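# Move the wooden block from bench onto cart floor

## Task

Lift the wooden block from the bench and lay it flat on the cart's floor at the handle end, next to the profiles. The drop flap must stay open, and everything already in place must still be in place at the end. Finish with both grippers empty and clear of the cart, after releasing and backing away. The robot must not fall or finish leaning.

## Robot and tools

Robot: a Rainbow Robotics RB-Y1. It has a two-wheel differential base with two rear casters and cannot drive sideways. It has two 7-joint arms, each ending in a parallel gripper with a wrist camera in a case that juts out sideways and can collide. It also has a pan/tilt head and a torso with squat, shift, pitch and yaw. The base is 0.58 m wide, extends 0.10 m ahead of the drive axle and 0.57 m behind it, and sweeps a 0.58 m radius circle when spinning in place.

Frames: all positions are in metres. In the base frame the origin sits on the floor between the drive wheels, with x forward, y to the left and z up. left_hand and right_hand are the point between the finger pads, 0.03 m behind the fingertips. The fingers point along the hand's -z axis and close along its x axis. The odometry frame is where the base frame was at the start. base_odometry counts wheel rotation only, so slip or collisions corrupt it. Heading is in rad, left positive.

move: one action per call. Allowed combinations are base and/or joints (optionally with min_time_s or contact_limits), target alone or with min_time_s, or contact_limits alone. A call with no action only reports state and images.
- base: one object {x_m_s, turn_rad_s, for_s}. These are velocities relative to the robot, not a destination. x_m_s is forward speed in m/s, 0.005 to 1.5 in magnitude or 0. turn_rad_s is the left turn rate in rad/s, 0.02 to 1.509 in magnitude or 0. for_s is 0.1 to 5 s. Distance is roughly speed times for_s. Omitted velocities are 0.
- joints: one object keyed by joint name, holding absolute targets. Arm, head and torso values are in rad. left_gripper_m and right_gripper_m are the pad opening in m, 0 to 0.1. Useful ranges: torso_squat_rad 0 to 1.2; torso_shift_rad -0.3 to 0.6; torso_pitch_rad -0.2 to 1.4 (positive leans forward); torso_yaw_rad -1.5 to 1.5 (left positive; raise both arms outward by at least 0.2 rad first); head_pan_rad -0.523 to 0.523; head_tilt_rad -0.35 to 1.57 (positive looks down). For shoulder pitch, negative swings the arm forward. left_shoulder_roll_rad runs 0 to 3.141 and right_shoulder_roll_rad runs -3.141 to 0, each lifting its arm outward. Elbows run -2.617 to 0.01, with negative bending. Torso combinations also apply: squat+shift<=1.52, squat-shift+pitch<=1.57, shift+0.5pitch-0.4squat<=0.7, shift+0.3pitch-0.5squat<=0.39.
- target: absolute pose for one hand, given as {side: "left" or "right", x, y, z in base-frame metres (-3 to 3), quat_wxyz as printed in the hand lines}. It is solved into joint angles, so the path is an arc. Split long moves into shorter steps. It cannot be sent while another move is still running.
- min_time_s: 0.1 to 8 s, the shortest duration for arm, head and torso motions.
- contact_limits: per-gripper current cap in mA, from 200 to 672.5. It starts at 672.5 and persists until changed. A lower value gives a softer grip.
- cameras: any of head_camera, left_wrist_camera, right_wrist_camera, or all. An empty list returns no images.
- blocking: true (the default) waits for everything to rest. false returns after about 0.5 s while motion continues.

wait(seconds 0-10, cameras) lets time pass and returns early once motion ends. stop(cameras) brakes everything still moving. zoom_image(camera, region [x0,y0,x1,y1] pixels, at most 504 square) enlarges part of the latest image. read_manual gives only licence text. finished_scene(scene = current scene number) ends the scene; call nothing after it in that reply.

Results: hand status reads reached (within 10 mm and 2 degrees), short (with the remaining error), or refused (with a reason). Joint and base status reads done, moving or off_target. Unrequested stops are contact_stop (torso), time_out, limit_stop_at_<name> (self-collision guard or built-in limit), torque_fault (a 10 s freeze) and limit_stop_at_motor_heat. Once one of these appears, later move, wait and finished_scene calls in the same reply are skipped. "joint command not followed" means the arm-collision check held back the command. on_its_own lists things the robot did by itself. lidar_m has 12 sectors of 30 degrees, counter-clockwise from straight ahead, taken at 0.23 m height. wheel_motors_off=1 means the wheel drives have been cut. motor_effort is wheel load in percent, with the peak in brackets. Joint torques, external torques, wrist force and torque, and motor temperatures are given per arm.

Grasping: to grip, command an opening at least 0.005 m smaller than the object's width. off_target or done are both normal while holding. Each arm carries 3 kg at most.

Avoid: arms striking or pressing on each other, including fingers and camera cases; torque faults; overheating from long outstretched holds; fast bending or hard braking with arms reaching forward or with a load, which can tip the robot; and driving into furniture, which the base will not stop for. Do not drop the block or release it while it is moving, and do not knock over anything on the cart. Close the gripper gently, set the block down flat, open the gripper, then lift the hand and pull back from the cart. Leave the torso upright.

Each tool is called after ">>>" as name(argument=value, ...) on one line, values as JSON.

## Session

>>> move()

Scene clock: 0.00 s.
Joint torques (N m): no reading
External joint torques (N m): no reading
Motor temperatures (°C): left_arm=[30 28 32 36 34 33 38] | right_arm=[34 30 32 30 35 36 34]
Wrist force (N): no reading
Wrist torque (N m): no reading
Wrist force, peak (N): no reading
base_odometry: x=+0.000 y=+0.000 heading=+0.000
lidar_m: 0.75 1.03 1.57 4.58 1.52 1.08 1.02 1.07 1.44 3.60 1.10 0.78
base_status: not commanded
joint_positions: torso_squat_rad=+0.350 torso_shift_rad=+0.000 torso_pitch_rad=+0.000 torso_yaw_rad=+0.000 left_shoulder_pitch_rad=+0.037 left_shoulder_roll_rad=+0.004 left_shoulder_yaw_rad=-0.043 left_elbow_rad=-0.196 left_forearm_roll_rad=-0.014 left_wrist_pitch_rad=+0.002 left_hand_roll_rad=+0.027 left_gripper_m=+0.099 right_shoulder_pitch_rad=-0.040 right_shoulder_roll_rad=-0.021 right_shoulder_yaw_rad=-0.018 right_elbow_rad=-0.235 right_forearm_roll_rad=+0.049 right_wrist_pitch_rad=-0.014 right_hand_roll_rad=+0.035 right_gripper_m=+0.099 head_pan_rad=+0.000 head_tilt_rad=+0.400
joint_status: not commanded
wheel_motors_off: 0
motor_effort: left_wheel=+0 right_wheel=+0
chest: x=-0.2280 y=+0.0001 z=+1.2475 quat_wxyz=(+1.000, +0.000, +0.000, +0.000) (m; base frame)
left_hand: x=-0.1598 y=+0.2200 z=+0.5653 quat_wxyz=(+0.997, +0.000, -0.079, -0.009) (m; base frame)
right_hand: x=-0.0823 y=-0.2360 z=+0.5770 quat_wxyz=(+0.989, -0.016, -0.142, +0.041) (m; base frame)
pictures: head_camera, left_wrist_camera, right_wrist_camera
camera_calibration:
left_wrist_camera: T_world_to_cam=[[0.98872, 0.00956, 0.14944, 0.07083], [-0.06055, -0.88722, 0.45736, -0.04391], [0.13696, -0.46125, -0.87664, 0.69141]] pos_world=[-0.16739, 0.27927, 0.61562]
right_wrist_camera: T_world_to_cam=[[-0.94589, -0.11441, -0.30364, 0.06911], [-0.24509, 0.86517, 0.43751, -0.04141], [0.21265, 0.48826, -0.84639, 0.69334]] pos_world=[-0.09221, -0.2948, 0.62594]

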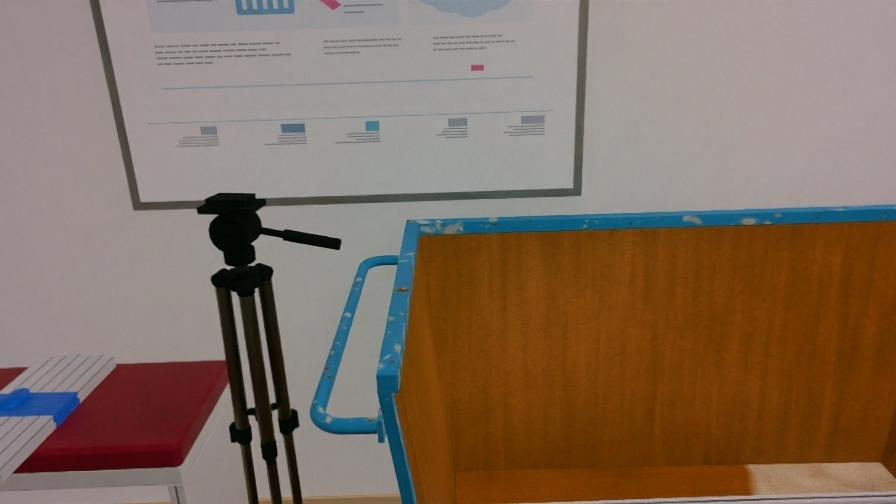

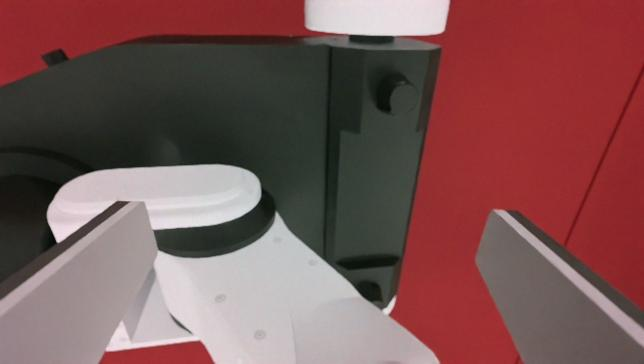

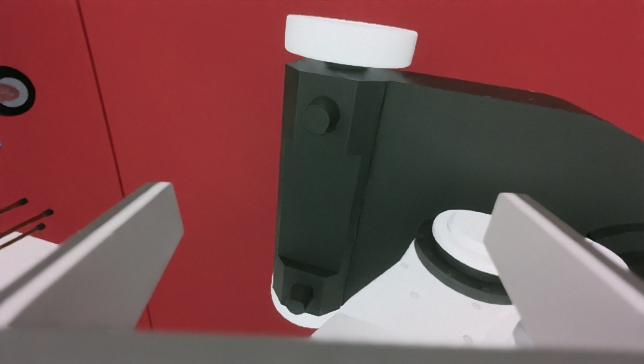

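>>> move(joints={"head_tilt_rad":0.75,"head_pan_rad":-0.45}, min_time_s=0.3, cameras=["head_camera"])

>>> move(joints={"head_tilt_rad":0.5,"head_pan_rad":0.5}, min_time_s=0.3, cameras=["head_camera"])

>>> move(joints={"head_tilt_rad":0.8,"head_pan_rad":0.0}, min_time_s=0.3, cameras=["head_camera"])

Scene clock: 2.20 s.
Joint torques (N m): left_arm=[-1.51 -0.97 0.68 -0.42 -0.04 -0.53 0.15] | right_arm=[-3.77 -0.74 -0.77 -1.54 -0.12 -0.59 -0.02]
External joint torques (N m): left_arm=[-0.13 -1.12 0.67 0.14 -0.04 -0.11 0.16] | right_arm=[-0.17 0.38 -0.73 0.09 -0.18 0.01 -0.03]
Wrist force (N): left_arm=[-0.5 1.5 -7.3] | right_arm=[-2.5 0.7 -4.5]
Wrist torque (N m): left_arm=[-0.34 0.13 0.08] | right_arm=[-0.05 -0.11 -0.09]
Wrist force, peak (N): left_arm=[-0.7 1.3 -8.3] | right_arm=[-2.9 1.1 -5.5]
move: done
base_odometry: x=+0.000 y=+0.000 heading=+0.000
lidar_m: 0.73 1.02 1.57 4.57 1.52 1.09 1.02 1.07 1.44 3.61 1.09 0.78
base_status: not commanded
joint_positions: torso_squat_rad=+0.350 torso_shift_rad=+0.000 torso_pitch_rad=+0.000 torso_yaw_rad=+0.000 left_shoulder_pitch_rad=+0.037 left_shoulder_roll_rad=+0.004 left_shoulder_yaw_rad=-0.043 left_elbow_rad=-0.196 left_forearm_roll_rad=-0.014 left_wrist_pitch_rad=+0.002 left_hand_roll_rad=+0.027 left_gripper_m=+0.099 right_shoulder_pitch_rad=-0.040 right_shoulder_roll_rad=-0.021 right_shoulder_yaw_rad=-0.018 right_elbow_rad=-0.235 right_forearm_roll_rad=+0.049 right_wrist_pitch_rad=-0.014 right_hand_roll_rad=+0.035 right_gripper_m=+0.099 head_pan_rad=-0.450 head_tilt_rad=+0.750
joint_status: all done
wheel_motors_off: 0
motor_effort: left_wheel=+0(1) right_wheel=+0(2)
chest: x=-0.2280 y=+0.0001 z=+1.2475 quat_wxyz=(+1.000, +0.000, +0.000, +0.000)
left_hand: x=-0.1598 y=+0.2200 z=+0.5653 quat_wxyz=(+0.997, +0.000, -0.079, -0.009)
right_hand: x=-0.0823 y=-0.2360 z=+0.5770 quat_wxyz=(+0.989, -0.016, -0.142, +0.041)
head_camera: T_world_to_cam=[[-0.43731, -0.89876, -0.03137, -0.04552], [-0.56385, 0.3012, -0.769, 1.04859], [0.70059, -0.3186, -0.63848, 1.01377]] pos_world=[-0.13891, -0.03375, 1.45221]

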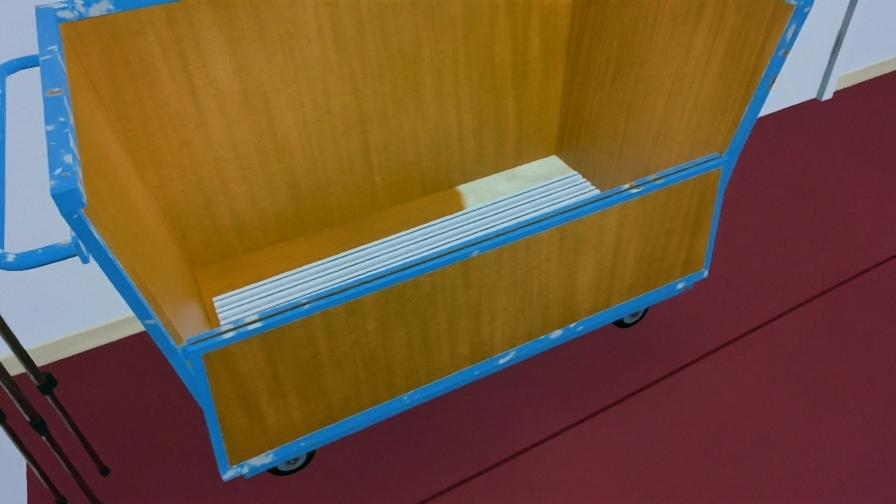

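Scene clock: 3.00 s.
Joint torques (N m): left_arm=[-1.94 -0.63 0.83 -0.39 -0.06 -0.65 -0.03] | right_arm=[-3.51 -0.52 -0.78 -1.54 -0.02 -0.58 0.02]
External joint torques (N m): left_arm=[-0.56 -0.78 0.82 0.16 -0.06 -0.23 -0.02] | right_arm=[0.09 0.6 -0.74 0.09 -0.08 0.02 0]
Wrist force (N): left_arm=[-0.6 1.8 -7.9] | right_arm=[-2.8 0.9 -4.7]
Wrist torque (N m): left_arm=[-0.38 0.07 0.06] | right_arm=[-0.08 -0.13 -0.12]
Wrist force, peak (N): left_arm=[0.3 1.8 -8.1] | right_arm=[-3.1 1.2 -4.9]
move: done
base_odometry: x=+0.000 y=+0.000 heading=+0.000
lidar_m: 0.74 1.04 1.57 4.56 1.51 1.09 1.02 1.08 1.43 3.60 1.10 0.78
base_status: not commanded
joint_positions: torso_squat_rad=+0.350 torso_shift_rad=+0.000 torso_pitch_rad=+0.000 torso_yaw_rad=+0.000 left_shoulder_pitch_rad=+0.037 left_shoulder_roll_rad=+0.004 left_shoulder_yaw_rad=-0.043 left_elbow_rad=-0.196 left_forearm_roll_rad=-0.014 left_wrist_pitch_rad=+0.002 left_hand_roll_rad=+0.027 left_gripper_m=+0.099 right_shoulder_pitch_rad=-0.040 right_shoulder_roll_rad=-0.021 right_shoulder_yaw_rad=-0.018 right_elbow_rad=-0.235 right_forearm_roll_rad=+0.049 right_wrist_pitch_rad=-0.014 right_hand_roll_rad=+0.035 right_gripper_m=+0.099 head_pan_rad=+0.500 head_tilt_rad=+0.500
joint_status: all done
wheel_motors_off: 0
motor_effort: left_wheel=+0(1) right_wheel=-1(2)
chest: x=-0.2280 y=+0.0001 z=+1.2475 quat_wxyz=(+1.000, +0.000, +0.000, +0.000)
left_hand: x=-0.1598 y=+0.2200 z=+0.5653 quat_wxyz=(+0.997, +0.000, -0.079, -0.009)
right_hand: x=-0.0823 y=-0.2360 z=+0.5770 quat_wxyz=(+0.989, -0.016, -0.142, +0.041)
head_camera: T_world_to_cam=[[0.48352, -0.87478, -0.0311, 0.14373], [-0.38867, -0.18273, -0.90307, 1.27887], [0.78431, 0.44874, -0.42835, 0.72673]] pos_world=[-0.14242, 0.0333, 1.47068]

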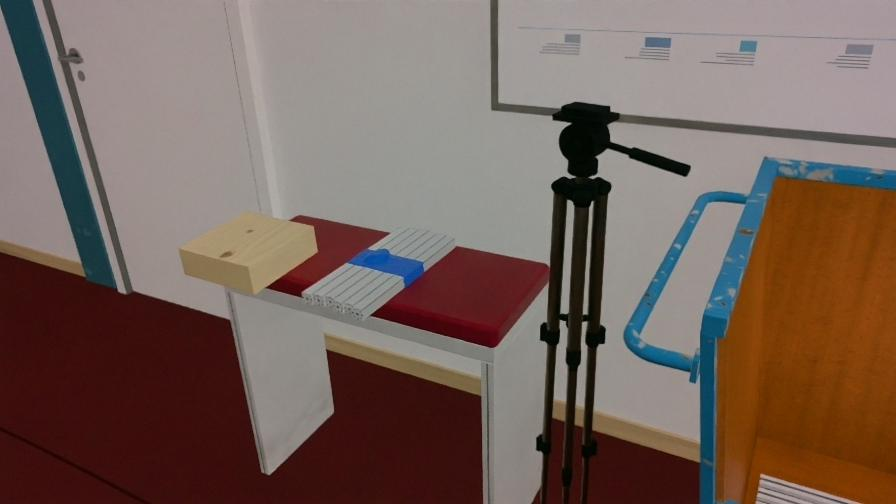

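Scene clock: 3.63 s.
Joint torques (N m): left_arm=[-1.54 -0.67 0.97 -0.62 -0.07 -0.7 -0.05] | right_arm=[-3.53 -0.54 -0.84 -1.32 -0.11 -0.62 -0.03]
External joint torques (N m): left_arm=[-0.16 -0.82 0.96 -0.07 -0.08 -0.27 -0.04] | right_arm=[0.07 0.58 -0.8 0.31 -0.17 -0.02 -0.05]
Wrist force (N): left_arm=[-0.4 1.1 -6.6] | right_arm=[-2.4 1.4 -4.8]
Wrist torque (N m): left_arm=[-0.30 0.12 0.04] | right_arm=[-0.12 -0.06 -0.09]
Wrist force, peak (N): left_arm=[-0.2 1.6 -8.0] | right_arm=[-2.5 1.7 -5.1]
move: done
base_odometry: x=+0.000 y=+0.000 heading=+0.000
lidar_m: 0.73 1.04 1.56 4.56 1.51 1.08 1.03 1.08 1.43 3.60 1.10 0.78
base_status: not commanded
joint_positions: torso_squat_rad=+0.350 torso_shift_rad=+0.000 torso_pitch_rad=+0.000 torso_yaw_rad=+0.000 left_shoulder_pitch_rad=+0.037 left_shoulder_roll_rad=+0.004 left_shoulder_yaw_rad=-0.043 left_elbow_rad=-0.196 left_forearm_roll_rad=-0.014 left_wrist_pitch_rad=+0.002 left_hand_roll_rad=+0.027 left_gripper_m=+0.099 right_shoulder_pitch_rad=-0.040 right_shoulder_roll_rad=-0.021 right_shoulder_yaw_rad=-0.018 right_elbow_rad=-0.235 right_forearm_roll_rad=+0.049 right_wrist_pitch_rad=-0.014 right_hand_roll_rad=+0.035 right_gripper_m=+0.099 head_pan_rad=+0.000 head_tilt_rad=+0.800
joint_status: all done
wheel_motors_off: 0
motor_effort: left_wheel=+0(1) right_wheel=+0(2)
chest: x=-0.2280 y=+0.0001 z=+1.2475 quat_wxyz=(+1.000, +0.000, +0.000, +0.000)
left_hand: x=-0.1598 y=+0.2200 z=+0.5653 quat_wxyz=(+0.997, +0.000, -0.079, -0.009)
right_hand: x=-0.0823 y=-0.2360 z=+0.5770 quat_wxyz=(+0.989, -0.016, -0.142, +0.041)
head_camera: T_world_to_cam=[[-0.00444, -0.9995, -0.03118, 0.04343], [-0.67634, 0.02596, -0.73613, 0.97786], [0.73657, 0.01782, -0.67612, 1.07557]] pos_world=[-0.13067, -0.00115, 1.44841]

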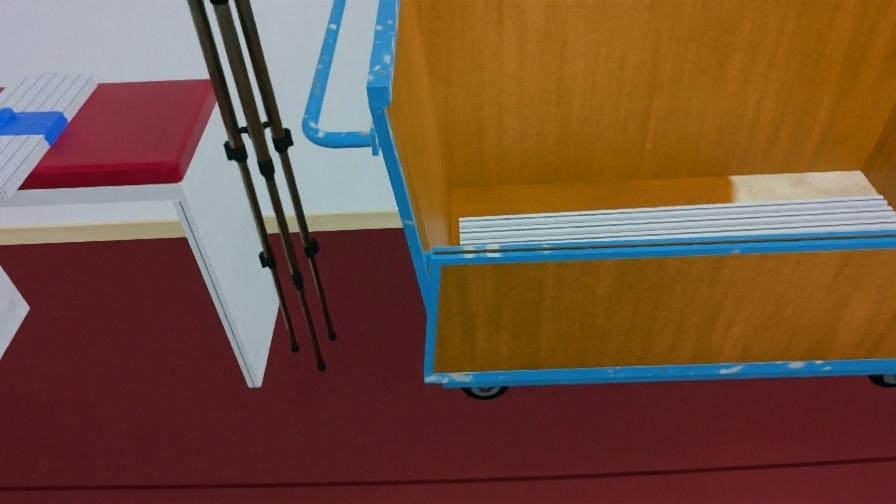

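>>> zoom_image(camera="head_camera", region=[340, 60, 620, 400])

>>> move(joints={"head_tilt_rad":0.62,"head_pan_rad":0.52}, min_time_s=0.3, cameras=["head_camera"])

>>> zoom_image(camera="head_camera", region=[140, 100, 640, 504])

Scaled by 1.482 from the camera's image (finer frame: 1280x720).

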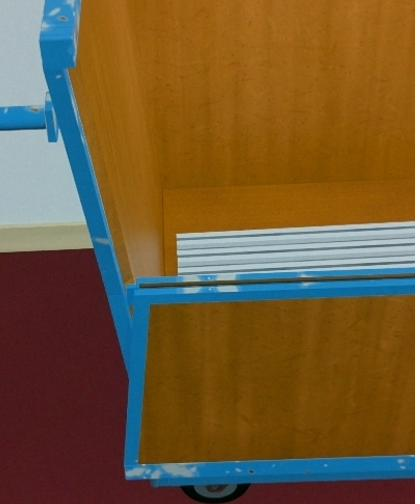

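Scene clock: 13.70 s.
Joint torques (N m): left_arm=[-1.64 -0.37 0.75 -0.45 -0.13 -0.79 -0.05] | right_arm=[-3.84 -0.55 -0.72 -1.4 -0.16 -0.51 -0.02]
External joint torques (N m): left_arm=[-0.26 -0.52 0.73 0.1 -0.13 -0.37 -0.04] | right_arm=[-0.25 0.57 -0.68 0.23 -0.22 0.08 -0.03]
Wrist force (N): left_arm=[-0.2 1.0 -7.5] | right_arm=[-2.7 1.2 -4.7]
Wrist torque (N m): left_arm=[-0.25 0.13 0.06] | right_arm=[-0.11 -0.09 -0.09]
Wrist force, peak (N): left_arm=[0.2 1.5 -8.5] | right_arm=[-2.7 1.4 -5.3]
move: done
base_odometry: x=+0.000 y=+0.000 heading=+0.000
lidar_m: 0.75 1.03 1.57 4.58 1.51 1.08 1.02 1.08 1.44 3.60 1.11 0.78
base_status: not commanded
joint_positions: torso_squat_rad=+0.350 torso_shift_rad=+0.000 torso_pitch_rad=+0.000 torso_yaw_rad=+0.000 left_shoulder_pitch_rad=+0.037 left_shoulder_roll_rad=+0.004 left_shoulder_yaw_rad=-0.043 left_elbow_rad=-0.196 left_forearm_roll_rad=-0.014 left_wrist_pitch_rad=+0.002 left_hand_roll_rad=+0.027 left_gripper_m=+0.099 right_shoulder_pitch_rad=-0.040 right_shoulder_roll_rad=-0.021 right_shoulder_yaw_rad=-0.018 right_elbow_rad=-0.235 right_forearm_roll_rad=+0.049 right_wrist_pitch_rad=-0.014 right_hand_roll_rad=+0.035 right_gripper_m=+0.099 head_pan_rad=+0.520 head_tilt_rad=+0.620
joint_status: all done
wheel_motors_off: 0
motor_effort: left_wheel=+1(1) right_wheel=+0(2)
chest: x=-0.2280 y=+0.0001 z=+1.2475 quat_wxyz=(+1.000, +0.000, +0.000, +0.000)
left_hand: x=-0.1598 y=+0.2200 z=+0.5653 quat_wxyz=(+0.997, +0.000, -0.079, -0.009)
right_hand: x=-0.0823 y=-0.2360 z=+0.5770 quat_wxyz=(+0.989, -0.016, -0.142, +0.041)
head_camera: T_world_to_cam=[[0.4977, -0.86678, -0.03146, 0.14727], [-0.47608, -0.24268, -0.84525, 1.17715], [0.72501, 0.43566, -0.53344, 0.86664]] pos_world=[-0.14121, 0.03576, 1.46192]

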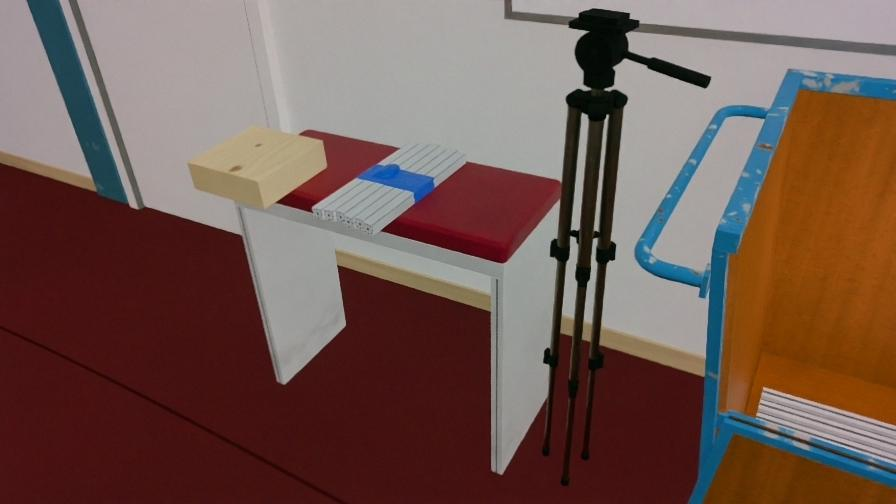

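Scaled by 1.008 from the camera's image (finer frame: 1280x720).

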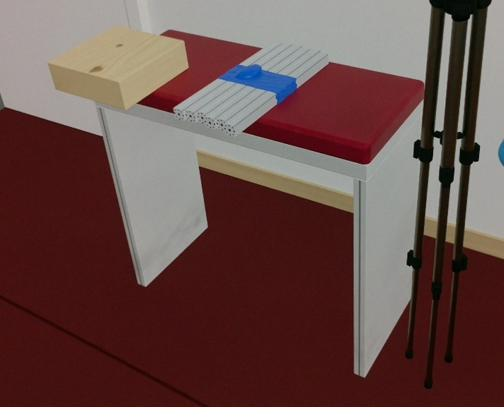

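>>> move(joints={"torso_squat_rad":0.2,"torso_pitch_rad":0.7,"left_shoulder_pitch_rad":-0.65,"right_shoulder_pitch_rad":-0.7,"left_shoulder_roll_rad":0.3,"right_shoulder_roll_rad":-0.3,"head_pan_rad":0,"head_tilt_rad":0.5}, min_time_s=2.5, cameras=["head_camera"])

Scene clock: 33.60 s.
Joint torques (N m): left_arm=[-0.83 5.08 1.12 0 0.05 -0.54 -0.06] | right_arm=[-2.55 -7.96 -0.95 -0.53 -0.1 -0.39 -0.1]
External joint torques (N m): left_arm=[-0.71 -1.16 0.57 -0.03 0.02 -0.24 -0.06] | right_arm=[-0.76 -1.38 -0.33 0.42 -0.13 0.06 -0.11]
Wrist force (N): left_arm=[0.2 -0.1 -6.5] | right_arm=[-2.2 1.9 -5.2]
Wrist torque (N m): left_arm=[-0.22 0.16 0.08] | right_arm=[-0.14 -0.08 -0.11]
Wrist force, peak (N): left_arm=[-0.3 1.1 -8.5] | right_arm=[-2.1 2.6 -5.4]
move: done
base_odometry: x=+0.000 y=+0.000 heading=+0.000
lidar_m: 0.74 1.03 1.56 4.55 1.52 1.07 1.02 1.08 1.43 3.63 1.10 0.78
base_status: not commanded
joint_positions: torso_squat_rad=+0.200 torso_shift_rad=+0.000 torso_pitch_rad=+0.700 torso_yaw_rad=+0.000 left_shoulder_pitch_rad=-0.650 left_shoulder_roll_rad=+0.300 left_shoulder_yaw_rad=-0.043 left_elbow_rad=-0.196 left_forearm_roll_rad=-0.014 left_wrist_pitch_rad=+0.002 left_hand_roll_rad=+0.027 left_gripper_m=+0.099 right_shoulder_pitch_rad=-0.700 right_shoulder_roll_rad=-0.300 right_shoulder_yaw_rad=-0.018 right_elbow_rad=-0.235 right_forearm_roll_rad=+0.049 right_wrist_pitch_rad=-0.014 right_hand_roll_rad=+0.035 right_gripper_m=+0.099 head_pan_rad=+0.000 head_tilt_rad=+0.500
joint_status: all done
wheel_motors_off: 0
motor_effort: left_wheel=-1(2) right_wheel=-1(3)
chest: x=-0.0286 y=+0.0001 z=+1.2032 quat_wxyz=(+0.939, +0.000, +0.343, +0.000)
left_hand: x=+0.0917 y=+0.3680 z=+0.5167 quat_wxyz=(+0.984, +0.097, -0.066, -0.133)
right_hand: x=+0.1517 y=-0.3584 z=+0.5235 quat_wxyz=(+0.976, -0.100, -0.117, +0.157)
head_camera: T_world_to_cam=[[-0.01623, -0.9995, -0.02699, 0.03723], [-0.90963, 0.02596, -0.41462, 0.71461], [0.41511, 0.01782, -0.9096, 1.11726]] pos_world=[0.18684, -0.00125, 1.31355]

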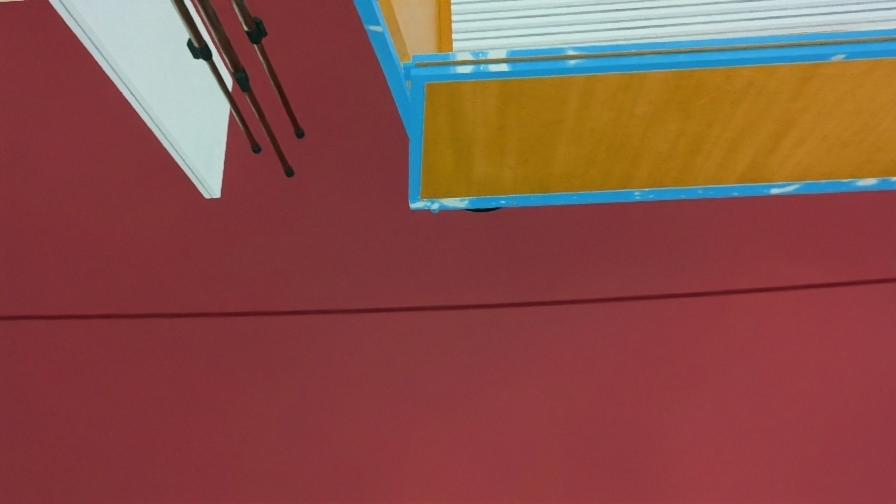

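>>> move(joints={"head_tilt_rad":0.05,"head_pan_rad":-0.2}, min_time_s=0.4, cameras=["head_camera"])

>>> zoom_image(camera="head_camera", region=[150, 100, 650, 450])

Scene clock: 37.17 s.
Joint torques (N m): left_arm=[-0.74 5.09 1.21 0.19 0.05 -0.53 0] | right_arm=[-3.04 -7.61 -1.11 -0.63 0.02 -0.44 -0.01]
External joint torques (N m): left_arm=[-0.62 -1.14 0.66 0.15 0.02 -0.22 0.01] | right_arm=[-1.25 -1.03 -0.49 0.31 -0.01 0.01 -0.02]
Wrist force (N): left_arm=[0.7 0.4 -7.3] | right_arm=[-2.1 2.3 -5.0]
Wrist torque (N m): left_arm=[-0.25 0.23 0.07] | right_arm=[-0.15 -0.06 -0.08]
Wrist force, peak (N): left_arm=[-0.2 -0.2 -8.5] | right_arm=[-2.1 2.7 -5.3]
move: done
base_odometry: x=+0.000 y=+0.000 heading=+0.000
lidar_m: 0.74 1.01 1.57 4.58 1.52 1.07 1.02 1.08 1.44 3.62 1.10 0.78
base_status: not commanded
joint_positions: torso_squat_rad=+0.200 torso_shift_rad=+0.000 torso_pitch_rad=+0.700 torso_yaw_rad=+0.000 left_shoulder_pitch_rad=-0.650 left_shoulder_roll_rad=+0.300 left_shoulder_yaw_rad=-0.043 left_elbow_rad=-0.196 left_forearm_roll_rad=-0.014 left_wrist_pitch_rad=+0.002 left_hand_roll_rad=+0.027 left_gripper_m=+0.099 right_shoulder_pitch_rad=-0.700 right_shoulder_roll_rad=-0.300 right_shoulder_yaw_rad=-0.018 right_elbow_rad=-0.235 right_forearm_roll_rad=+0.049 right_wrist_pitch_rad=-0.014 right_hand_roll_rad=+0.035 right_gripper_m=+0.099 head_pan_rad=-0.200 head_tilt_rad=+0.050
joint_status: all done
wheel_motors_off: 0
motor_effort: left_wheel=-1(1) right_wheel=+0(2)
chest: x=-0.0286 y=+0.0001 z=+1.2032 quat_wxyz=(+0.939, +0.000, +0.343, +0.000)
left_hand: x=+0.0917 y=+0.3680 z=+0.5167 quat_wxyz=(+0.984, +0.097, -0.066, -0.133)
right_hand: x=+0.1517 y=-0.3584 z=+0.5235 quat_wxyz=(+0.976, -0.100, -0.117, +0.157)
head_camera: T_world_to_cam=[[-0.15501, -0.98316, 0.09676, -0.11258], [-0.63491, 0.02411, -0.77221, 1.16227], [0.75687, -0.18114, -0.62796, 0.6993]] pos_world=[0.1912, -0.01203, 1.34754]

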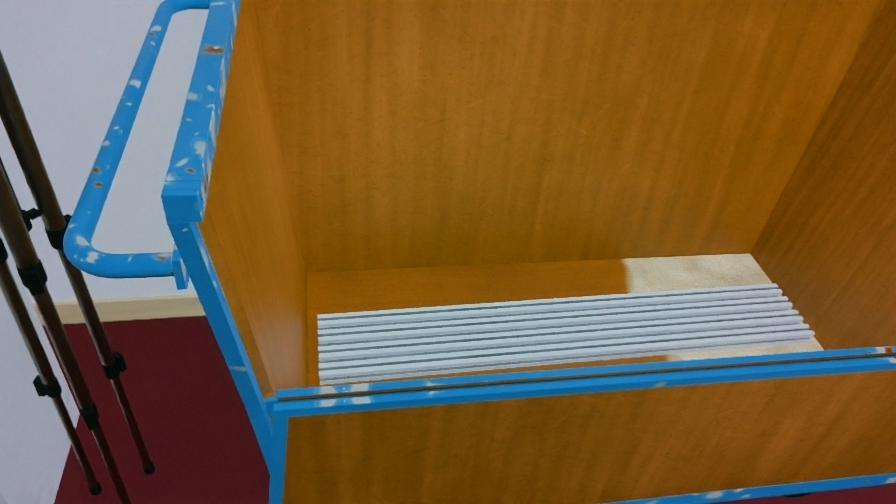

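Scaled by 1.008 from the camera's image (finer frame: 1280x720).

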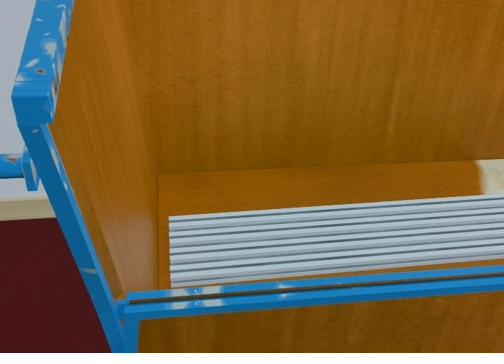

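>>> move(base={"x_m_s":0.4,"for_s":0.95}, joints={"head_tilt_rad":0.45,"head_pan_rad":-0.15}, min_time_s=0.4, cameras=["head_camera"])

>>> move(joints={"head_tilt_rad":0.0,"head_pan_rad":0.52}, min_time_s=0.4, cameras=["head_camera"])

Scene clock: 53.20 s.
Joint torques (N m): left_arm=[0.24 4.88 1.57 0.25 -0.03 -0.53 -0.01] | right_arm=[-1.35 -7.57 -1.2 -0.34 -0.16 -0.25 -0.04]
External joint torques (N m): left_arm=[0.37 -1.35 1.02 0.22 -0.06 -0.23 -0.01] | right_arm=[0.44 -0.99 -0.58 0.61 -0.19 0.2 -0.04]
Wrist force (N): left_arm=[-0.1 0.4 -7.3] | right_arm=[-1.4 2.3 -4.6]
Wrist torque (N m): left_arm=[-0.26 0.12 0.07] | right_arm=[-0.14 0.01 -0.07]
Wrist force, peak (N): left_arm=[0.5 -0.1 -8.3] | right_arm=[-2.1 2.9 -5.2]
move: done
base_odometry: x=+0.374 y=+0.000 heading=+0.000
lidar_m: 0.37 0.39 0.76 4.04 2.06 1.48 1.40 1.47 1.95 4.92 0.55 0.38
base_status: done (sent for 0.97 of 0.97 s)
joint_positions: torso_squat_rad=+0.200 torso_shift_rad=+0.000 torso_pitch_rad=+0.700 torso_yaw_rad=+0.000 left_shoulder_pitch_rad=-0.650 left_shoulder_roll_rad=+0.300 left_shoulder_yaw_rad=-0.043 left_elbow_rad=-0.196 left_forearm_roll_rad=-0.014 left_wrist_pitch_rad=+0.002 left_hand_roll_rad=+0.027 left_gripper_m=+0.099 right_shoulder_pitch_rad=-0.700 right_shoulder_roll_rad=-0.300 right_shoulder_yaw_rad=-0.018 right_elbow_rad=-0.235 right_forearm_roll_rad=+0.049 right_wrist_pitch_rad=-0.014 right_hand_roll_rad=+0.035 right_gripper_m=+0.099 head_pan_rad=-0.150 head_tilt_rad=+0.450
joint_status: all done
wheel_motors_off: 0
motor_effort: left_wheel=+1(23) right_wheel=+0(46)
chest: x=-0.0286 y=+0.0001 z=+1.2032 quat_wxyz=(+0.939, +0.000, +0.343, +0.000)
left_hand: x=+0.0919 y=+0.3680 z=+0.5167 quat_wxyz=(+0.984, +0.097, -0.066, -0.133)
right_hand: x=+0.1520 y=-0.3584 z=+0.5235 quat_wxyz=(+0.976, -0.100, -0.117, +0.157)
head_camera: T_world_to_cam=[[-0.12923, -0.98925, 0.06848, -0.07761], [-0.88151, 0.08298, -0.46482, 0.77862], [0.45414, -0.12044, -0.88275, 1.07666]] pos_world=[0.18738, -0.01172, 1.31766]

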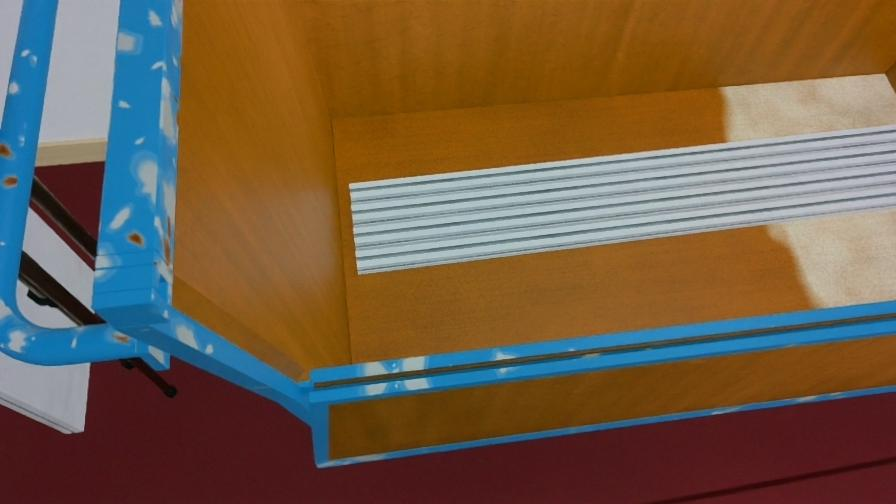

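Scene clock: 53.90 s.
Joint torques (N m): left_arm=[0.3 4.78 1.33 0.22 -0.06 -0.59 -0.08] | right_arm=[-1.15 -7.31 -1.05 -0.32 -0.04 -0.43 0.02]
External joint torques (N m): left_arm=[0.42 -1.46 0.78 0.18 -0.08 -0.29 -0.08] | right_arm=[0.65 -0.72 -0.43 0.63 -0.07 0.02 0.01]
Wrist force (N): left_arm=[-0.2 -0.6 -7.4] | right_arm=[-2.4 2.1 -4.9]
Wrist torque (N m): left_arm=[-0.15 0.12 0.06] | right_arm=[-0.15 -0.11 -0.11]
Wrist force, peak (N): left_arm=[-0.3 0.5 -8.0] | right_arm=[-1.9 2.2 -5.5]
move: done
base_odometry: x=+0.374 y=+0.000 heading=+0.000
lidar_m: 0.36 0.38 0.76 4.04 2.05 1.48 1.39 1.46 1.95 4.91 0.54 0.39
base_status: not commanded
joint_positions: torso_squat_rad=+0.200 torso_shift_rad=+0.000 torso_pitch_rad=+0.700 torso_yaw_rad=+0.000 left_shoulder_pitch_rad=-0.650 left_shoulder_roll_rad=+0.300 left_shoulder_yaw_rad=-0.043 left_elbow_rad=-0.196 left_forearm_roll_rad=-0.014 left_wrist_pitch_rad=+0.002 left_hand_roll_rad=+0.027 left_gripper_m=+0.099 right_shoulder_pitch_rad=-0.700 right_shoulder_roll_rad=-0.300 right_shoulder_yaw_rad=-0.018 right_elbow_rad=-0.235 right_forearm_roll_rad=+0.049 right_wrist_pitch_rad=-0.014 right_hand_roll_rad=+0.035 right_gripper_m=+0.099 head_pan_rad=+0.520 head_tilt_rad=+0.000
joint_status: all done
wheel_motors_off: 0
motor_effort: left_wheel=+1(2) right_wheel=+0(2)
chest: x=-0.0286 y=+0.0001 z=+1.2032 quat_wxyz=(+0.939, +0.000, +0.343, +0.000)
left_hand: x=+0.0919 y=+0.3680 z=+0.5167 quat_wxyz=(+0.984, +0.097, -0.066, -0.133)
right_hand: x=+0.1520 y=-0.3584 z=+0.5235 quat_wxyz=(+0.976, -0.100, -0.117, +0.157)
head_camera: T_world_to_cam=[[0.37652, -0.85784, -0.34977, 0.42448], [-0.61518, 0.05077, -0.78675, 1.1795], [0.69266, 0.5114, -0.50862, 0.54655]] pos_world=[0.18721, 0.02475, 1.35442]

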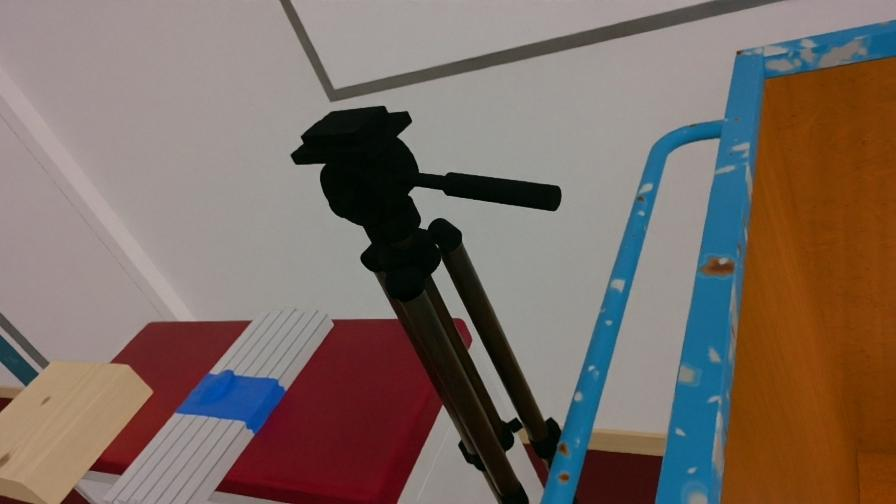

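>>> move(base={"x_m_s":-0.4,"for_s":0.85}, joints={"torso_squat_rad":0.45,"torso_pitch_rad":0.3,"head_tilt_rad":0.6,"head_pan_rad":0,"left_shoulder_pitch_rad":-0.3,"right_shoulder_pitch_rad":-0.5,"right_shoulder_roll_rad":-0.25,"right_elbow_rad":-1.6,"left_shoulder_roll_rad":0.15}, min_time_s=2)

>>> move(base={"turn_rad_s":0.8,"for_s":1.58})

>>> move(base={"x_m_s":0.6,"for_s":2.05})

>>> move(base={"turn_rad_s":-0.8,"for_s":1.58}, cameras=["all"])

Scene clock: 66.90 s.
Joint torques (N m): left_arm=[-1.45 2.31 1.16 -0.7 -0.04 -0.63 0] | right_arm=[-13.19 -3.34 -2.97 -10.96 0.12 -1.67 -0.01]
External joint torques (N m): left_arm=[0.41 -1.59 0.82 -0.02 -0.06 -0.19 0.01] | right_arm=[1 1.78 -0.31 -1.01 -0.08 0.12 -0.05]
Wrist force (N): left_arm=[0.2 0.3 -7.3] | right_arm=[-6.9 2.3 2.4]
Wrist torque (N m): left_arm=[-0.27 0.17 0.05] | right_arm=[-0.25 -0.38 -0.12]
Wrist force, peak (N): left_arm=[0.4 0.0 -8.3] | right_arm=[-7.4 2.7 2.4]
move: done
base_odometry: x=+0.073 y=+0.000 heading=-0.001
lidar_m: 0.66 0.96 1.51 4.91 1.63 1.15 1.09 1.15 1.54 3.90 0.99 0.71
base_status: done (sent for 0.87 of 0.87 s)
joint_positions: torso_squat_rad=+0.450 torso_shift_rad=+0.000 torso_pitch_rad=+0.300 torso_yaw_rad=+0.000 left_shoulder_pitch_rad=-0.300 left_shoulder_roll_rad=+0.150 left_shoulder_yaw_rad=-0.043 left_elbow_rad=-0.196 left_forearm_roll_rad=-0.014 left_wrist_pitch_rad=+0.002 left_hand_roll_rad=+0.027 left_gripper_m=+0.099 right_shoulder_pitch_rad=-0.500 right_shoulder_roll_rad=-0.250 right_shoulder_yaw_rad=-0.018 right_elbow_rad=-1.600 right_forearm_roll_rad=+0.049 right_wrist_pitch_rad=-0.014 right_hand_roll_rad=+0.035 right_gripper_m=+0.099 head_pan_rad=+0.000 head_tilt_rad=+0.600
joint_status: all done
wheel_motors_off: 0
motor_effort: left_wheel=-13(25) right_wheel=+13(29)
chest: x=-0.1366 y=+0.0001 z=+1.2064 quat_wxyz=(+0.989, +0.000, +0.149, +0.000)
left_hand: x=-0.0215 y=+0.3086 z=+0.5282 quat_wxyz=(+0.992, +0.059, -0.090, -0.072)
right_hand: x=+0.4505 y=-0.2036 z=+1.0966 quat_wxyz=(+0.608, -0.063, -0.777, +0.150)
pictures: none

Scene clock: 70.37 s.
Joint torques (N m): left_arm=[-1.67 2.81 1.22 -0.61 -0.1 -0.77 0.12] | right_arm=[-14.04 -2.92 -2.94 -10.74 -0.01 -1.71 -0.06]
External joint torques (N m): left_arm=[0.19 -1.1 0.88 0.07 -0.12 -0.33 0.12] | right_arm=[0.14 2.2 -0.28 -0.78 -0.22 0.08 -0.11]
Wrist force (N): left_arm=[0.0 0.3 -7.0] | right_arm=[-6.7 2.2 2.2]
Wrist torque (N m): left_arm=[-0.25 0.15 0.10] | right_arm=[-0.25 -0.38 -0.15]
Wrist force, peak (N): left_arm=[0.3 0.2 -8.3] | right_arm=[-7.3 2.8 2.5]
move: done
base_odometry: x=+0.073 y=+0.000 heading=+1.225
lidar_m: 1.53 2.77 1.37 1.10 1.09 1.20 1.87 3.66 0.87 0.69 0.66 0.99
base_status: done (sent for 1.57 of 1.57 s)
joint_positions: torso_squat_rad=+0.450 torso_shift_rad=+0.000 torso_pitch_rad=+0.300 torso_yaw_rad=+0.000 left_shoulder_pitch_rad=-0.300 left_shoulder_roll_rad=+0.150 left_shoulder_yaw_rad=-0.043 left_elbow_rad=-0.196 left_forearm_roll_rad=-0.014 left_wrist_pitch_rad=+0.002 left_hand_roll_rad=+0.027 left_gripper_m=+0.099 right_shoulder_pitch_rad=-0.500 right_shoulder_roll_rad=-0.250 right_shoulder_yaw_rad=-0.018 right_elbow_rad=-1.600 right_forearm_roll_rad=+0.049 right_wrist_pitch_rad=-0.014 right_hand_roll_rad=+0.035 right_gripper_m=+0.099 head_pan_rad=+0.000 head_tilt_rad=+0.600
joint_status: not commanded
wheel_motors_off: 0
motor_effort: left_wheel=+1(45) right_wheel=+20(40)
chest: x=-0.1366 y=+0.0001 z=+1.2064 quat_wxyz=(+0.989, +0.000, +0.149, +0.000)
left_hand: x=-0.0215 y=+0.3086 z=+0.5282 quat_wxyz=(+0.992, +0.059, -0.090, -0.072)
right_hand: x=+0.4505 y=-0.2036 z=+1.0965 quat_wxyz=(+0.608, -0.063, -0.777, +0.150)
pictures: none

Scene clock: 74.00 s.
Joint torques (N m): left_arm=[-1.86 2.55 1.29 -0.4 -0.16 -0.6 -0.07] | right_arm=[-14.36 -3.51 -3.37 -10.8 0.06 -1.77 -0.09]
External joint torques (N m): left_arm=[0 -1.35 0.95 0.27 -0.18 -0.16 -0.06] | right_arm=[-0.18 1.61 -0.71 -0.84 -0.15 0.02 -0.14]
Wrist force (N): left_arm=[0.0 0.5 -7.5] | right_arm=[-6.5 2.9 2.3]
Wrist torque (N m): left_arm=[-0.28 0.12 0.10] | right_arm=[-0.30 -0.34 -0.13]
Wrist force, peak (N): left_arm=[0.3 1.5 -8.2] | right_arm=[-7.4 2.8 2.3]
move: done
base_odometry: x=+0.492 y=+1.167 heading=+1.227
lidar_m: 1.72 3.86 1.91 1.55 1.54 1.69 2.64 1.11 0.73 1.03 0.40 1.09
base_status: done (sent for 2.07 of 2.07 s)
joint_positions: torso_squat_rad=+0.450 torso_shift_rad=+0.000 torso_pitch_rad=+0.300 torso_yaw_rad=+0.000 left_shoulder_pitch_rad=-0.300 left_shoulder_roll_rad=+0.150 left_shoulder_yaw_rad=-0.043 left_elbow_rad=-0.196 left_forearm_roll_rad=-0.014 left_wrist_pitch_rad=+0.002 left_hand_roll_rad=+0.027 left_gripper_m=+0.099 right_shoulder_pitch_rad=-0.500 right_shoulder_roll_rad=-0.250 right_shoulder_yaw_rad=-0.018 right_elbow_rad=-1.600 right_forearm_roll_rad=+0.049 right_wrist_pitch_rad=-0.014 right_hand_roll_rad=+0.035 right_gripper_m=+0.099 head_pan_rad=+0.000 head_tilt_rad=+0.600
joint_status: not commanded
wheel_motors_off: 0
motor_effort: left_wheel=+17(47) right_wheel=-17(51)
chest: x=-0.1365 y=+0.0001 z=+1.2064 quat_wxyz=(+0.989, +0.000, +0.150, +0.000)
left_hand: x=-0.0214 y=+0.3086 z=+0.5282 quat_wxyz=(+0.992, +0.059, -0.090, -0.072)
right_hand: x=+0.4505 y=-0.2036 z=+1.0964 quat_wxyz=(+0.608, -0.063, -0.777, +0.150)
pictures: none

Scene clock: 77.50 s.
Joint torques (N m): left_arm=[-1.8 2.63 1.07 -0.34 -0.08 -0.63 0.03] | right_arm=[-14.36 -3.67 -2.77 -10.87 0.17 -1.85 -0.01]
External joint torques (N m): left_arm=[0.05 -1.27 0.73 0.34 -0.1 -0.2 0.04] | right_arm=[-0.18 1.45 -0.11 -0.92 -0.03 -0.06 -0.05]
Wrist force (N): left_arm=[-0.5 0.8 -7.5] | right_arm=[-6.8 2.5 2.2]
Wrist torque (N m): left_arm=[-0.30 0.11 0.11] | right_arm=[-0.23 -0.37 -0.12]
Wrist force, peak (N): left_arm=[0.2 1.8 -8.5] | right_arm=[-7.5 2.9 2.4]
move: done
base_odometry: x=+0.492 y=+1.167 heading=+0.000
lidar_m: 0.52 0.41 1.40 3.57 2.29 1.61 1.55 1.61 2.16 1.10 0.71 0.82
base_status: done (sent for 1.57 of 1.57 s)
joint_positions: torso_squat_rad=+0.450 torso_shift_rad=+0.000 torso_pitch_rad=+0.300 torso_yaw_rad=+0.000 left_shoulder_pitch_rad=-0.300 left_shoulder_roll_rad=+0.150 left_shoulder_yaw_rad=-0.043 left_elbow_rad=-0.196 left_forearm_roll_rad=-0.014 left_wrist_pitch_rad=+0.002 left_hand_roll_rad=+0.027 left_gripper_m=+0.099 right_shoulder_pitch_rad=-0.500 right_shoulder_roll_rad=-0.250 right_shoulder_yaw_rad=-0.018 right_elbow_rad=-1.600 right_forearm_roll_rad=+0.049 right_wrist_pitch_rad=-0.014 right_hand_roll_rad=+0.035 right_gripper_m=+0.099 head_pan_rad=+0.000 head_tilt_rad=+0.600
joint_status: not commanded
wheel_motors_off: 0
motor_effort: left_wheel=+21(45) right_wheel=-1(47)
chest: x=-0.1365 y=+0.0001 z=+1.2064 quat_wxyz=(+0.989, +0.000, +0.149, +0.000)
left_hand: x=-0.0215 y=+0.3086 z=+0.5282 quat_wxyz=(+0.992, +0.059, -0.090, -0.072)
right_hand: x=+0.4505 y=-0.2036 z=+1.0964 quat_wxyz=(+0.608, -0.063, -0.777, +0.150)
pictures: head_camera, left_wrist_camera, right_wrist_camera
head_camera: T_world_to_cam=[[-0.00753, -0.9995, -0.03058, 0.04122], [-0.74653, 0.02596, -0.66485, 0.9344], [0.66531, 0.01782, -0.74635, 1.02083]] pos_world=[0.0187, -0.00125, 1.38439]
left_wrist_camera: T_world_to_cam=[[0.97815, -0.12632, 0.16509, -0.02776], [-0.17639, -0.92462, 0.33759, 0.13223], [0.11, -0.35934, -0.9267, 0.6752]] pos_world=[-0.0238, 0.36138, 0.58565]
right_wrist_camera: T_world_to_cam=[[0.28024, -0.30379, -0.91059, 0.80904], [-0.55069, 0.7261, -0.41172, 0.87448], [0.78626, 0.61684, 0.03619, -0.19609]] pos_world=[0.40903, -0.26823, 1.10384]

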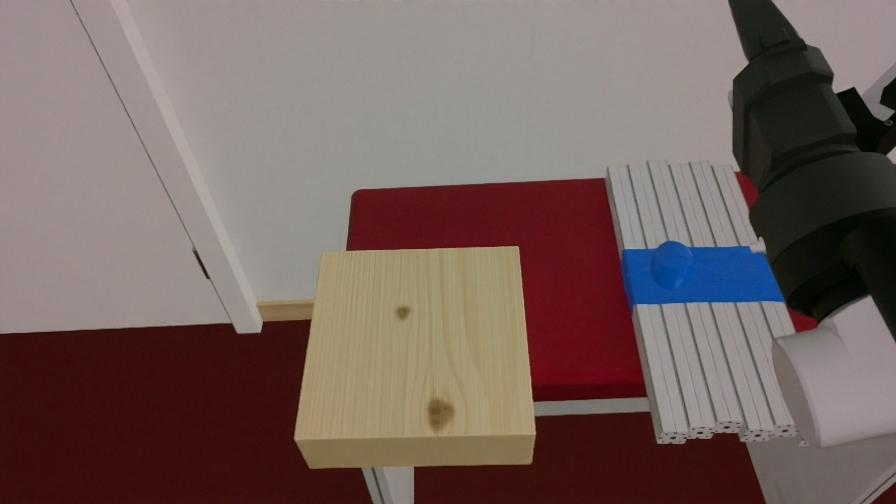

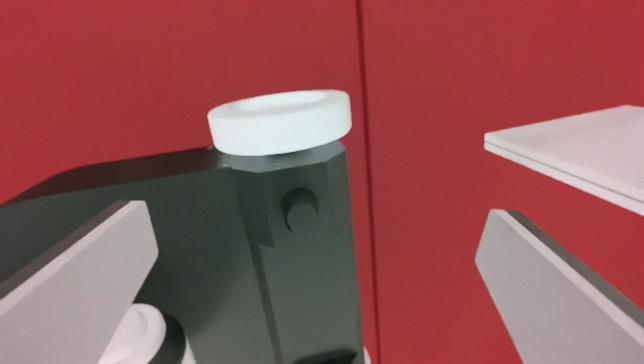

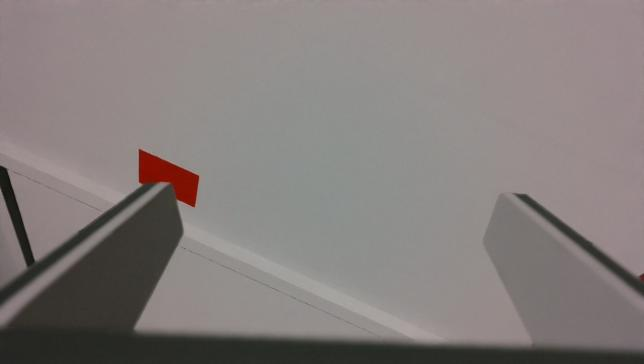

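>>> move(base={"x_m_s":-0.25,"for_s":0.8}, joints={"head_tilt_rad":0.55})

>>> move(target={"side":"right","x":0.38,"y":-0.1,"z":0.86,"quat_wxyz":[0.7071,0,-0.7071,0]})

>>> move(target={"side":"right","x":0.42,"y":0.045,"z":0.78,"quat_wxyz":[0.7071,0,-0.7071,0]}, cameras=["all"])

Scene clock: 88.63 s.
Joint torques (N m): left_arm=[-2.69 2.53 1.06 -0.42 0.03 -0.64 -0.03] | right_arm=[-14.64 -3.44 -3.05 -10.98 0.11 -1.82 0.1]
External joint torques (N m): left_arm=[-0.83 -1.38 0.71 0.26 0.01 -0.2 -0.02] | right_arm=[-0.45 1.68 -0.4 -1.02 -0.09 -0.04 0.06]
Wrist force (N): left_arm=[0.4 0.5 -7.6] | right_arm=[-6.9 2.8 2.1]
Wrist torque (N m): left_arm=[-0.29 0.21 0.08] | right_arm=[-0.29 -0.41 -0.14]
Wrist force, peak (N): left_arm=[-0.4 0.4 -8.3] | right_arm=[-7.3 3.2 2.2]
move: done
base_odometry: x=+0.292 y=+1.167 heading=-0.001
lidar_m: 0.61 1.24 1.66 4.25 1.97 1.41 1.33 1.40 1.88 1.94 1.01 0.85
base_status: done (sent for 0.8 of 0.8 s)
joint_positions: torso_squat_rad=+0.450 torso_shift_rad=+0.000 torso_pitch_rad=+0.300 torso_yaw_rad=+0.000 left_shoulder_pitch_rad=-0.300 left_shoulder_roll_rad=+0.150 left_shoulder_yaw_rad=-0.043 left_elbow_rad=-0.196 left_forearm_roll_rad=-0.014 left_wrist_pitch_rad=+0.002 left_hand_roll_rad=+0.027 left_gripper_m=+0.099 right_shoulder_pitch_rad=-0.500 right_shoulder_roll_rad=-0.250 right_shoulder_yaw_rad=-0.018 right_elbow_rad=-1.600 right_forearm_roll_rad=+0.049 right_wrist_pitch_rad=-0.014 right_hand_roll_rad=+0.035 right_gripper_m=+0.099 head_pan_rad=+0.000 head_tilt_rad=+0.550
joint_status: all done
wheel_motors_off: 0
motor_effort: left_wheel=-13(34) right_wheel=+17(39)
chest: x=-0.1366 y=+0.0001 z=+1.2064 quat_wxyz=(+0.989, +0.000, +0.149, +0.000)
left_hand: x=-0.0216 y=+0.3086 z=+0.5282 quat_wxyz=(+0.992, +0.059, -0.090, -0.072)
right_hand: x=+0.4504 y=-0.2036 z=+1.0965 quat_wxyz=(+0.608, -0.063, -0.777, +0.150)
pictures: none

Scene clock: 90.20 s.
Joint torques (N m): left_arm=[-2.45 2.62 0.96 -0.56 -0.03 -0.66 -0.12] | right_arm=[-13.82 1.5 -1.16 -8.54 1.19 -1.52 -0.23]
External joint torques (N m): left_arm=[-0.59 -1.28 0.62 0.12 -0.04 -0.22 -0.11] | right_arm=[-1.53 -0.19 -0.93 -0.54 0.27 0.02 -0.28]
Wrist force (N): left_arm=[-0.4 0.7 -7.9] | right_arm=[-7.3 0.7 0.7]
Wrist torque (N m): left_arm=[-0.28 0.10 0.09] | right_arm=[-0.14 -0.40 -0.24]
Wrist force, peak (N): left_arm=[-0.5 0.4 -8.3] | right_arm=[-8.7 0.9 1.6]
move: done
base_odometry: x=+0.292 y=+1.167 heading=-0.001
lidar_m: 0.61 1.26 1.66 4.24 1.98 1.42 1.35 1.40 1.88 1.92 1.01 0.86
base_status: not commanded
joint_positions: torso_squat_rad=+0.450 torso_shift_rad=+0.000 torso_pitch_rad=+0.300 torso_yaw_rad=+0.000 left_shoulder_pitch_rad=-0.300 left_shoulder_roll_rad=+0.150 left_shoulder_yaw_rad=-0.043 left_elbow_rad=-0.196 left_forearm_roll_rad=-0.014 left_wrist_pitch_rad=+0.002 left_hand_roll_rad=+0.027 left_gripper_m=+0.099 right_shoulder_pitch_rad=-0.532 right_shoulder_roll_rad=+0.000 right_shoulder_yaw_rad=+0.336 right_elbow_rad=-0.832 right_forearm_roll_rad=-0.844 right_wrist_pitch_rad=-0.701 right_hand_roll_rad=+0.643 right_gripper_m=+0.099 head_pan_rad=+0.000 head_tilt_rad=+0.550
joint_status: all done
wheel_motors_off: 0
motor_effort: left_wheel=-15(15) right_wheel=+15(17)
chest: x=-0.1366 y=+0.0001 z=+1.2064 quat_wxyz=(+0.989, +0.000, +0.149, +0.000)
left_hand: x=-0.0216 y=+0.3086 z=+0.5282 quat_wxyz=(+0.992, +0.059, -0.090, -0.072)
right_hand: x=+0.3797 y=-0.1004 z=+0.8593 quat_wxyz=(+0.708, +0.002, -0.707, +0.002)
right_hand_status: reached (checked arc that bows 41 mm and turns the hand up to 23 deg, planned for 1.0 s): 1 mm and 0.3 deg off.
pictures: none

Scene clock: 91.80 s.
Joint torques (N m): left_arm=[-2.02 2.42 1.19 -0.44 -0.06 -0.75 0.02] | right_arm=[-18.91 -0.21 -1.75 0.27 0.61 -1.08 0.13]
External joint torques (N m): left_arm=[-0.16 -1.48 0.85 0.24 -0.08 -0.32 0.02] | right_arm=[0.16 0.82 0.42 0 0.14 -0.08 0.09]
Wrist force (N): left_arm=[-0.2 0.6 -7.6] | right_arm=[-6.2 0.1 -2.9]
Wrist torque (N m): left_arm=[-0.27 0.13 0.08] | right_arm=[-0.08 -0.33 -0.21]
Wrist force, peak (N): left_arm=[0.2 0.9 -8.1] | right_arm=[-8.1 -0.4 0.7]
move: short
base_odometry: x=+0.292 y=+1.167 heading=-0.001
lidar_m: 0.60 1.25 1.64 4.25 1.98 1.41 1.34 1.40 1.89 1.92 1.01 0.84
base_status: not commanded
joint_positions: torso_squat_rad=+0.450 torso_shift_rad=+0.000 torso_pitch_rad=+0.300 torso_yaw_rad=+0.000 left_shoulder_pitch_rad=-0.300 left_shoulder_roll_rad=+0.150 left_shoulder_yaw_rad=-0.043 left_elbow_rad=-0.196 left_forearm_roll_rad=-0.014 left_wrist_pitch_rad=+0.002 left_hand_roll_rad=+0.027 left_gripper_m=+0.099 right_shoulder_pitch_rad=-1.209 right_shoulder_roll_rad=+0.000 right_shoulder_yaw_rad=+1.581 right_elbow_rad=-0.310 right_forearm_roll_rad=-2.553 right_wrist_pitch_rad=-0.270 right_hand_roll_rad=+0.805 right_gripper_m=+0.099 head_pan_rad=+0.000 head_tilt_rad=+0.550
joint_status: all done
wheel_motors_off: 0
motor_effort: left_wheel=-15(16) right_wheel=+16(18)
chest: x=-0.1366 y=+0.0001 z=+1.2064 quat_wxyz=(+0.989, +0.000, +0.149, +0.000)
left_hand: x=-0.0216 y=+0.3086 z=+0.5282 quat_wxyz=(+0.992, +0.059, -0.090, -0.072)
right_hand: x=+0.4096 y=+0.0395 z=+0.7901 quat_wxyz=(+0.875, +0.125, -0.452, +0.124)
right_hand_status: short (checked arc that bows 64 mm and turns the hand up to 41 deg, as near as the solve gets, planned for 1.3 s): 16 mm and 40.6 deg off.
pictures: head_camera, left_wrist_camera, right_wrist_camera
head_camera: T_world_to_cam=[[-0.00606, -0.9995, -0.03098, 0.04188], [-0.71226, 0.02606, -0.70143, 0.98716], [0.70189, 0.01782, -0.71206, 0.9753]] pos_world=[0.01881, -0.00125, 1.3882]
left_wrist_camera: T_world_to_cam=[[0.97814, -0.12629, 0.16518, -0.02774], [-0.17638, -0.92462, 0.33758, 0.13219], [0.1101, -0.35934, -0.92669, 0.6753]] pos_world=[-0.0239, 0.36138, 0.58575]
right_wrist_camera: T_world_to_cam=[[-0.53106, -0.12363, -0.83827, 0.88348], [-0.69056, 0.63644, 0.34362, 0.01325], [0.49102, 0.76136, -0.42336, 0.17548]] pos_world=[0.39217, -0.03281, 0.81033]

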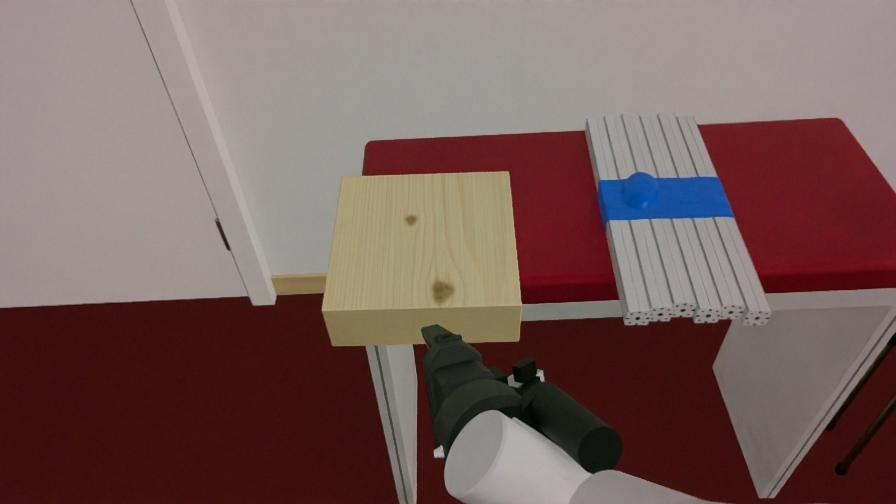

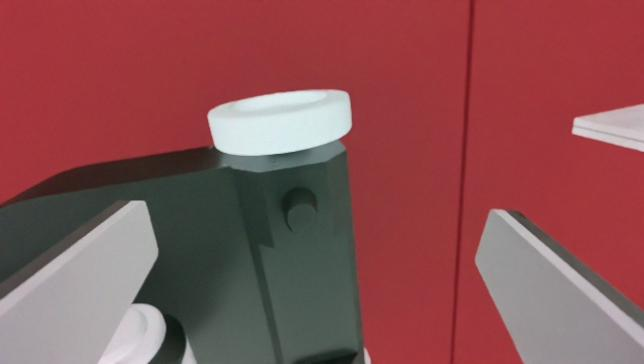

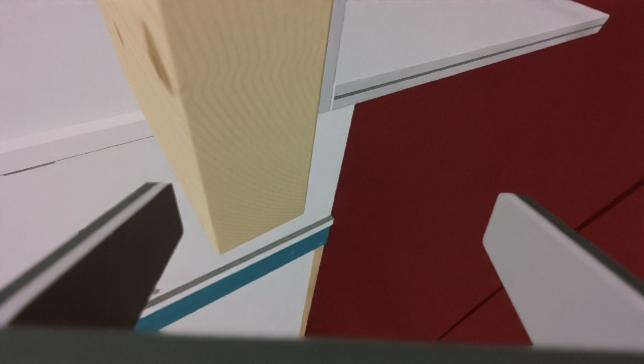

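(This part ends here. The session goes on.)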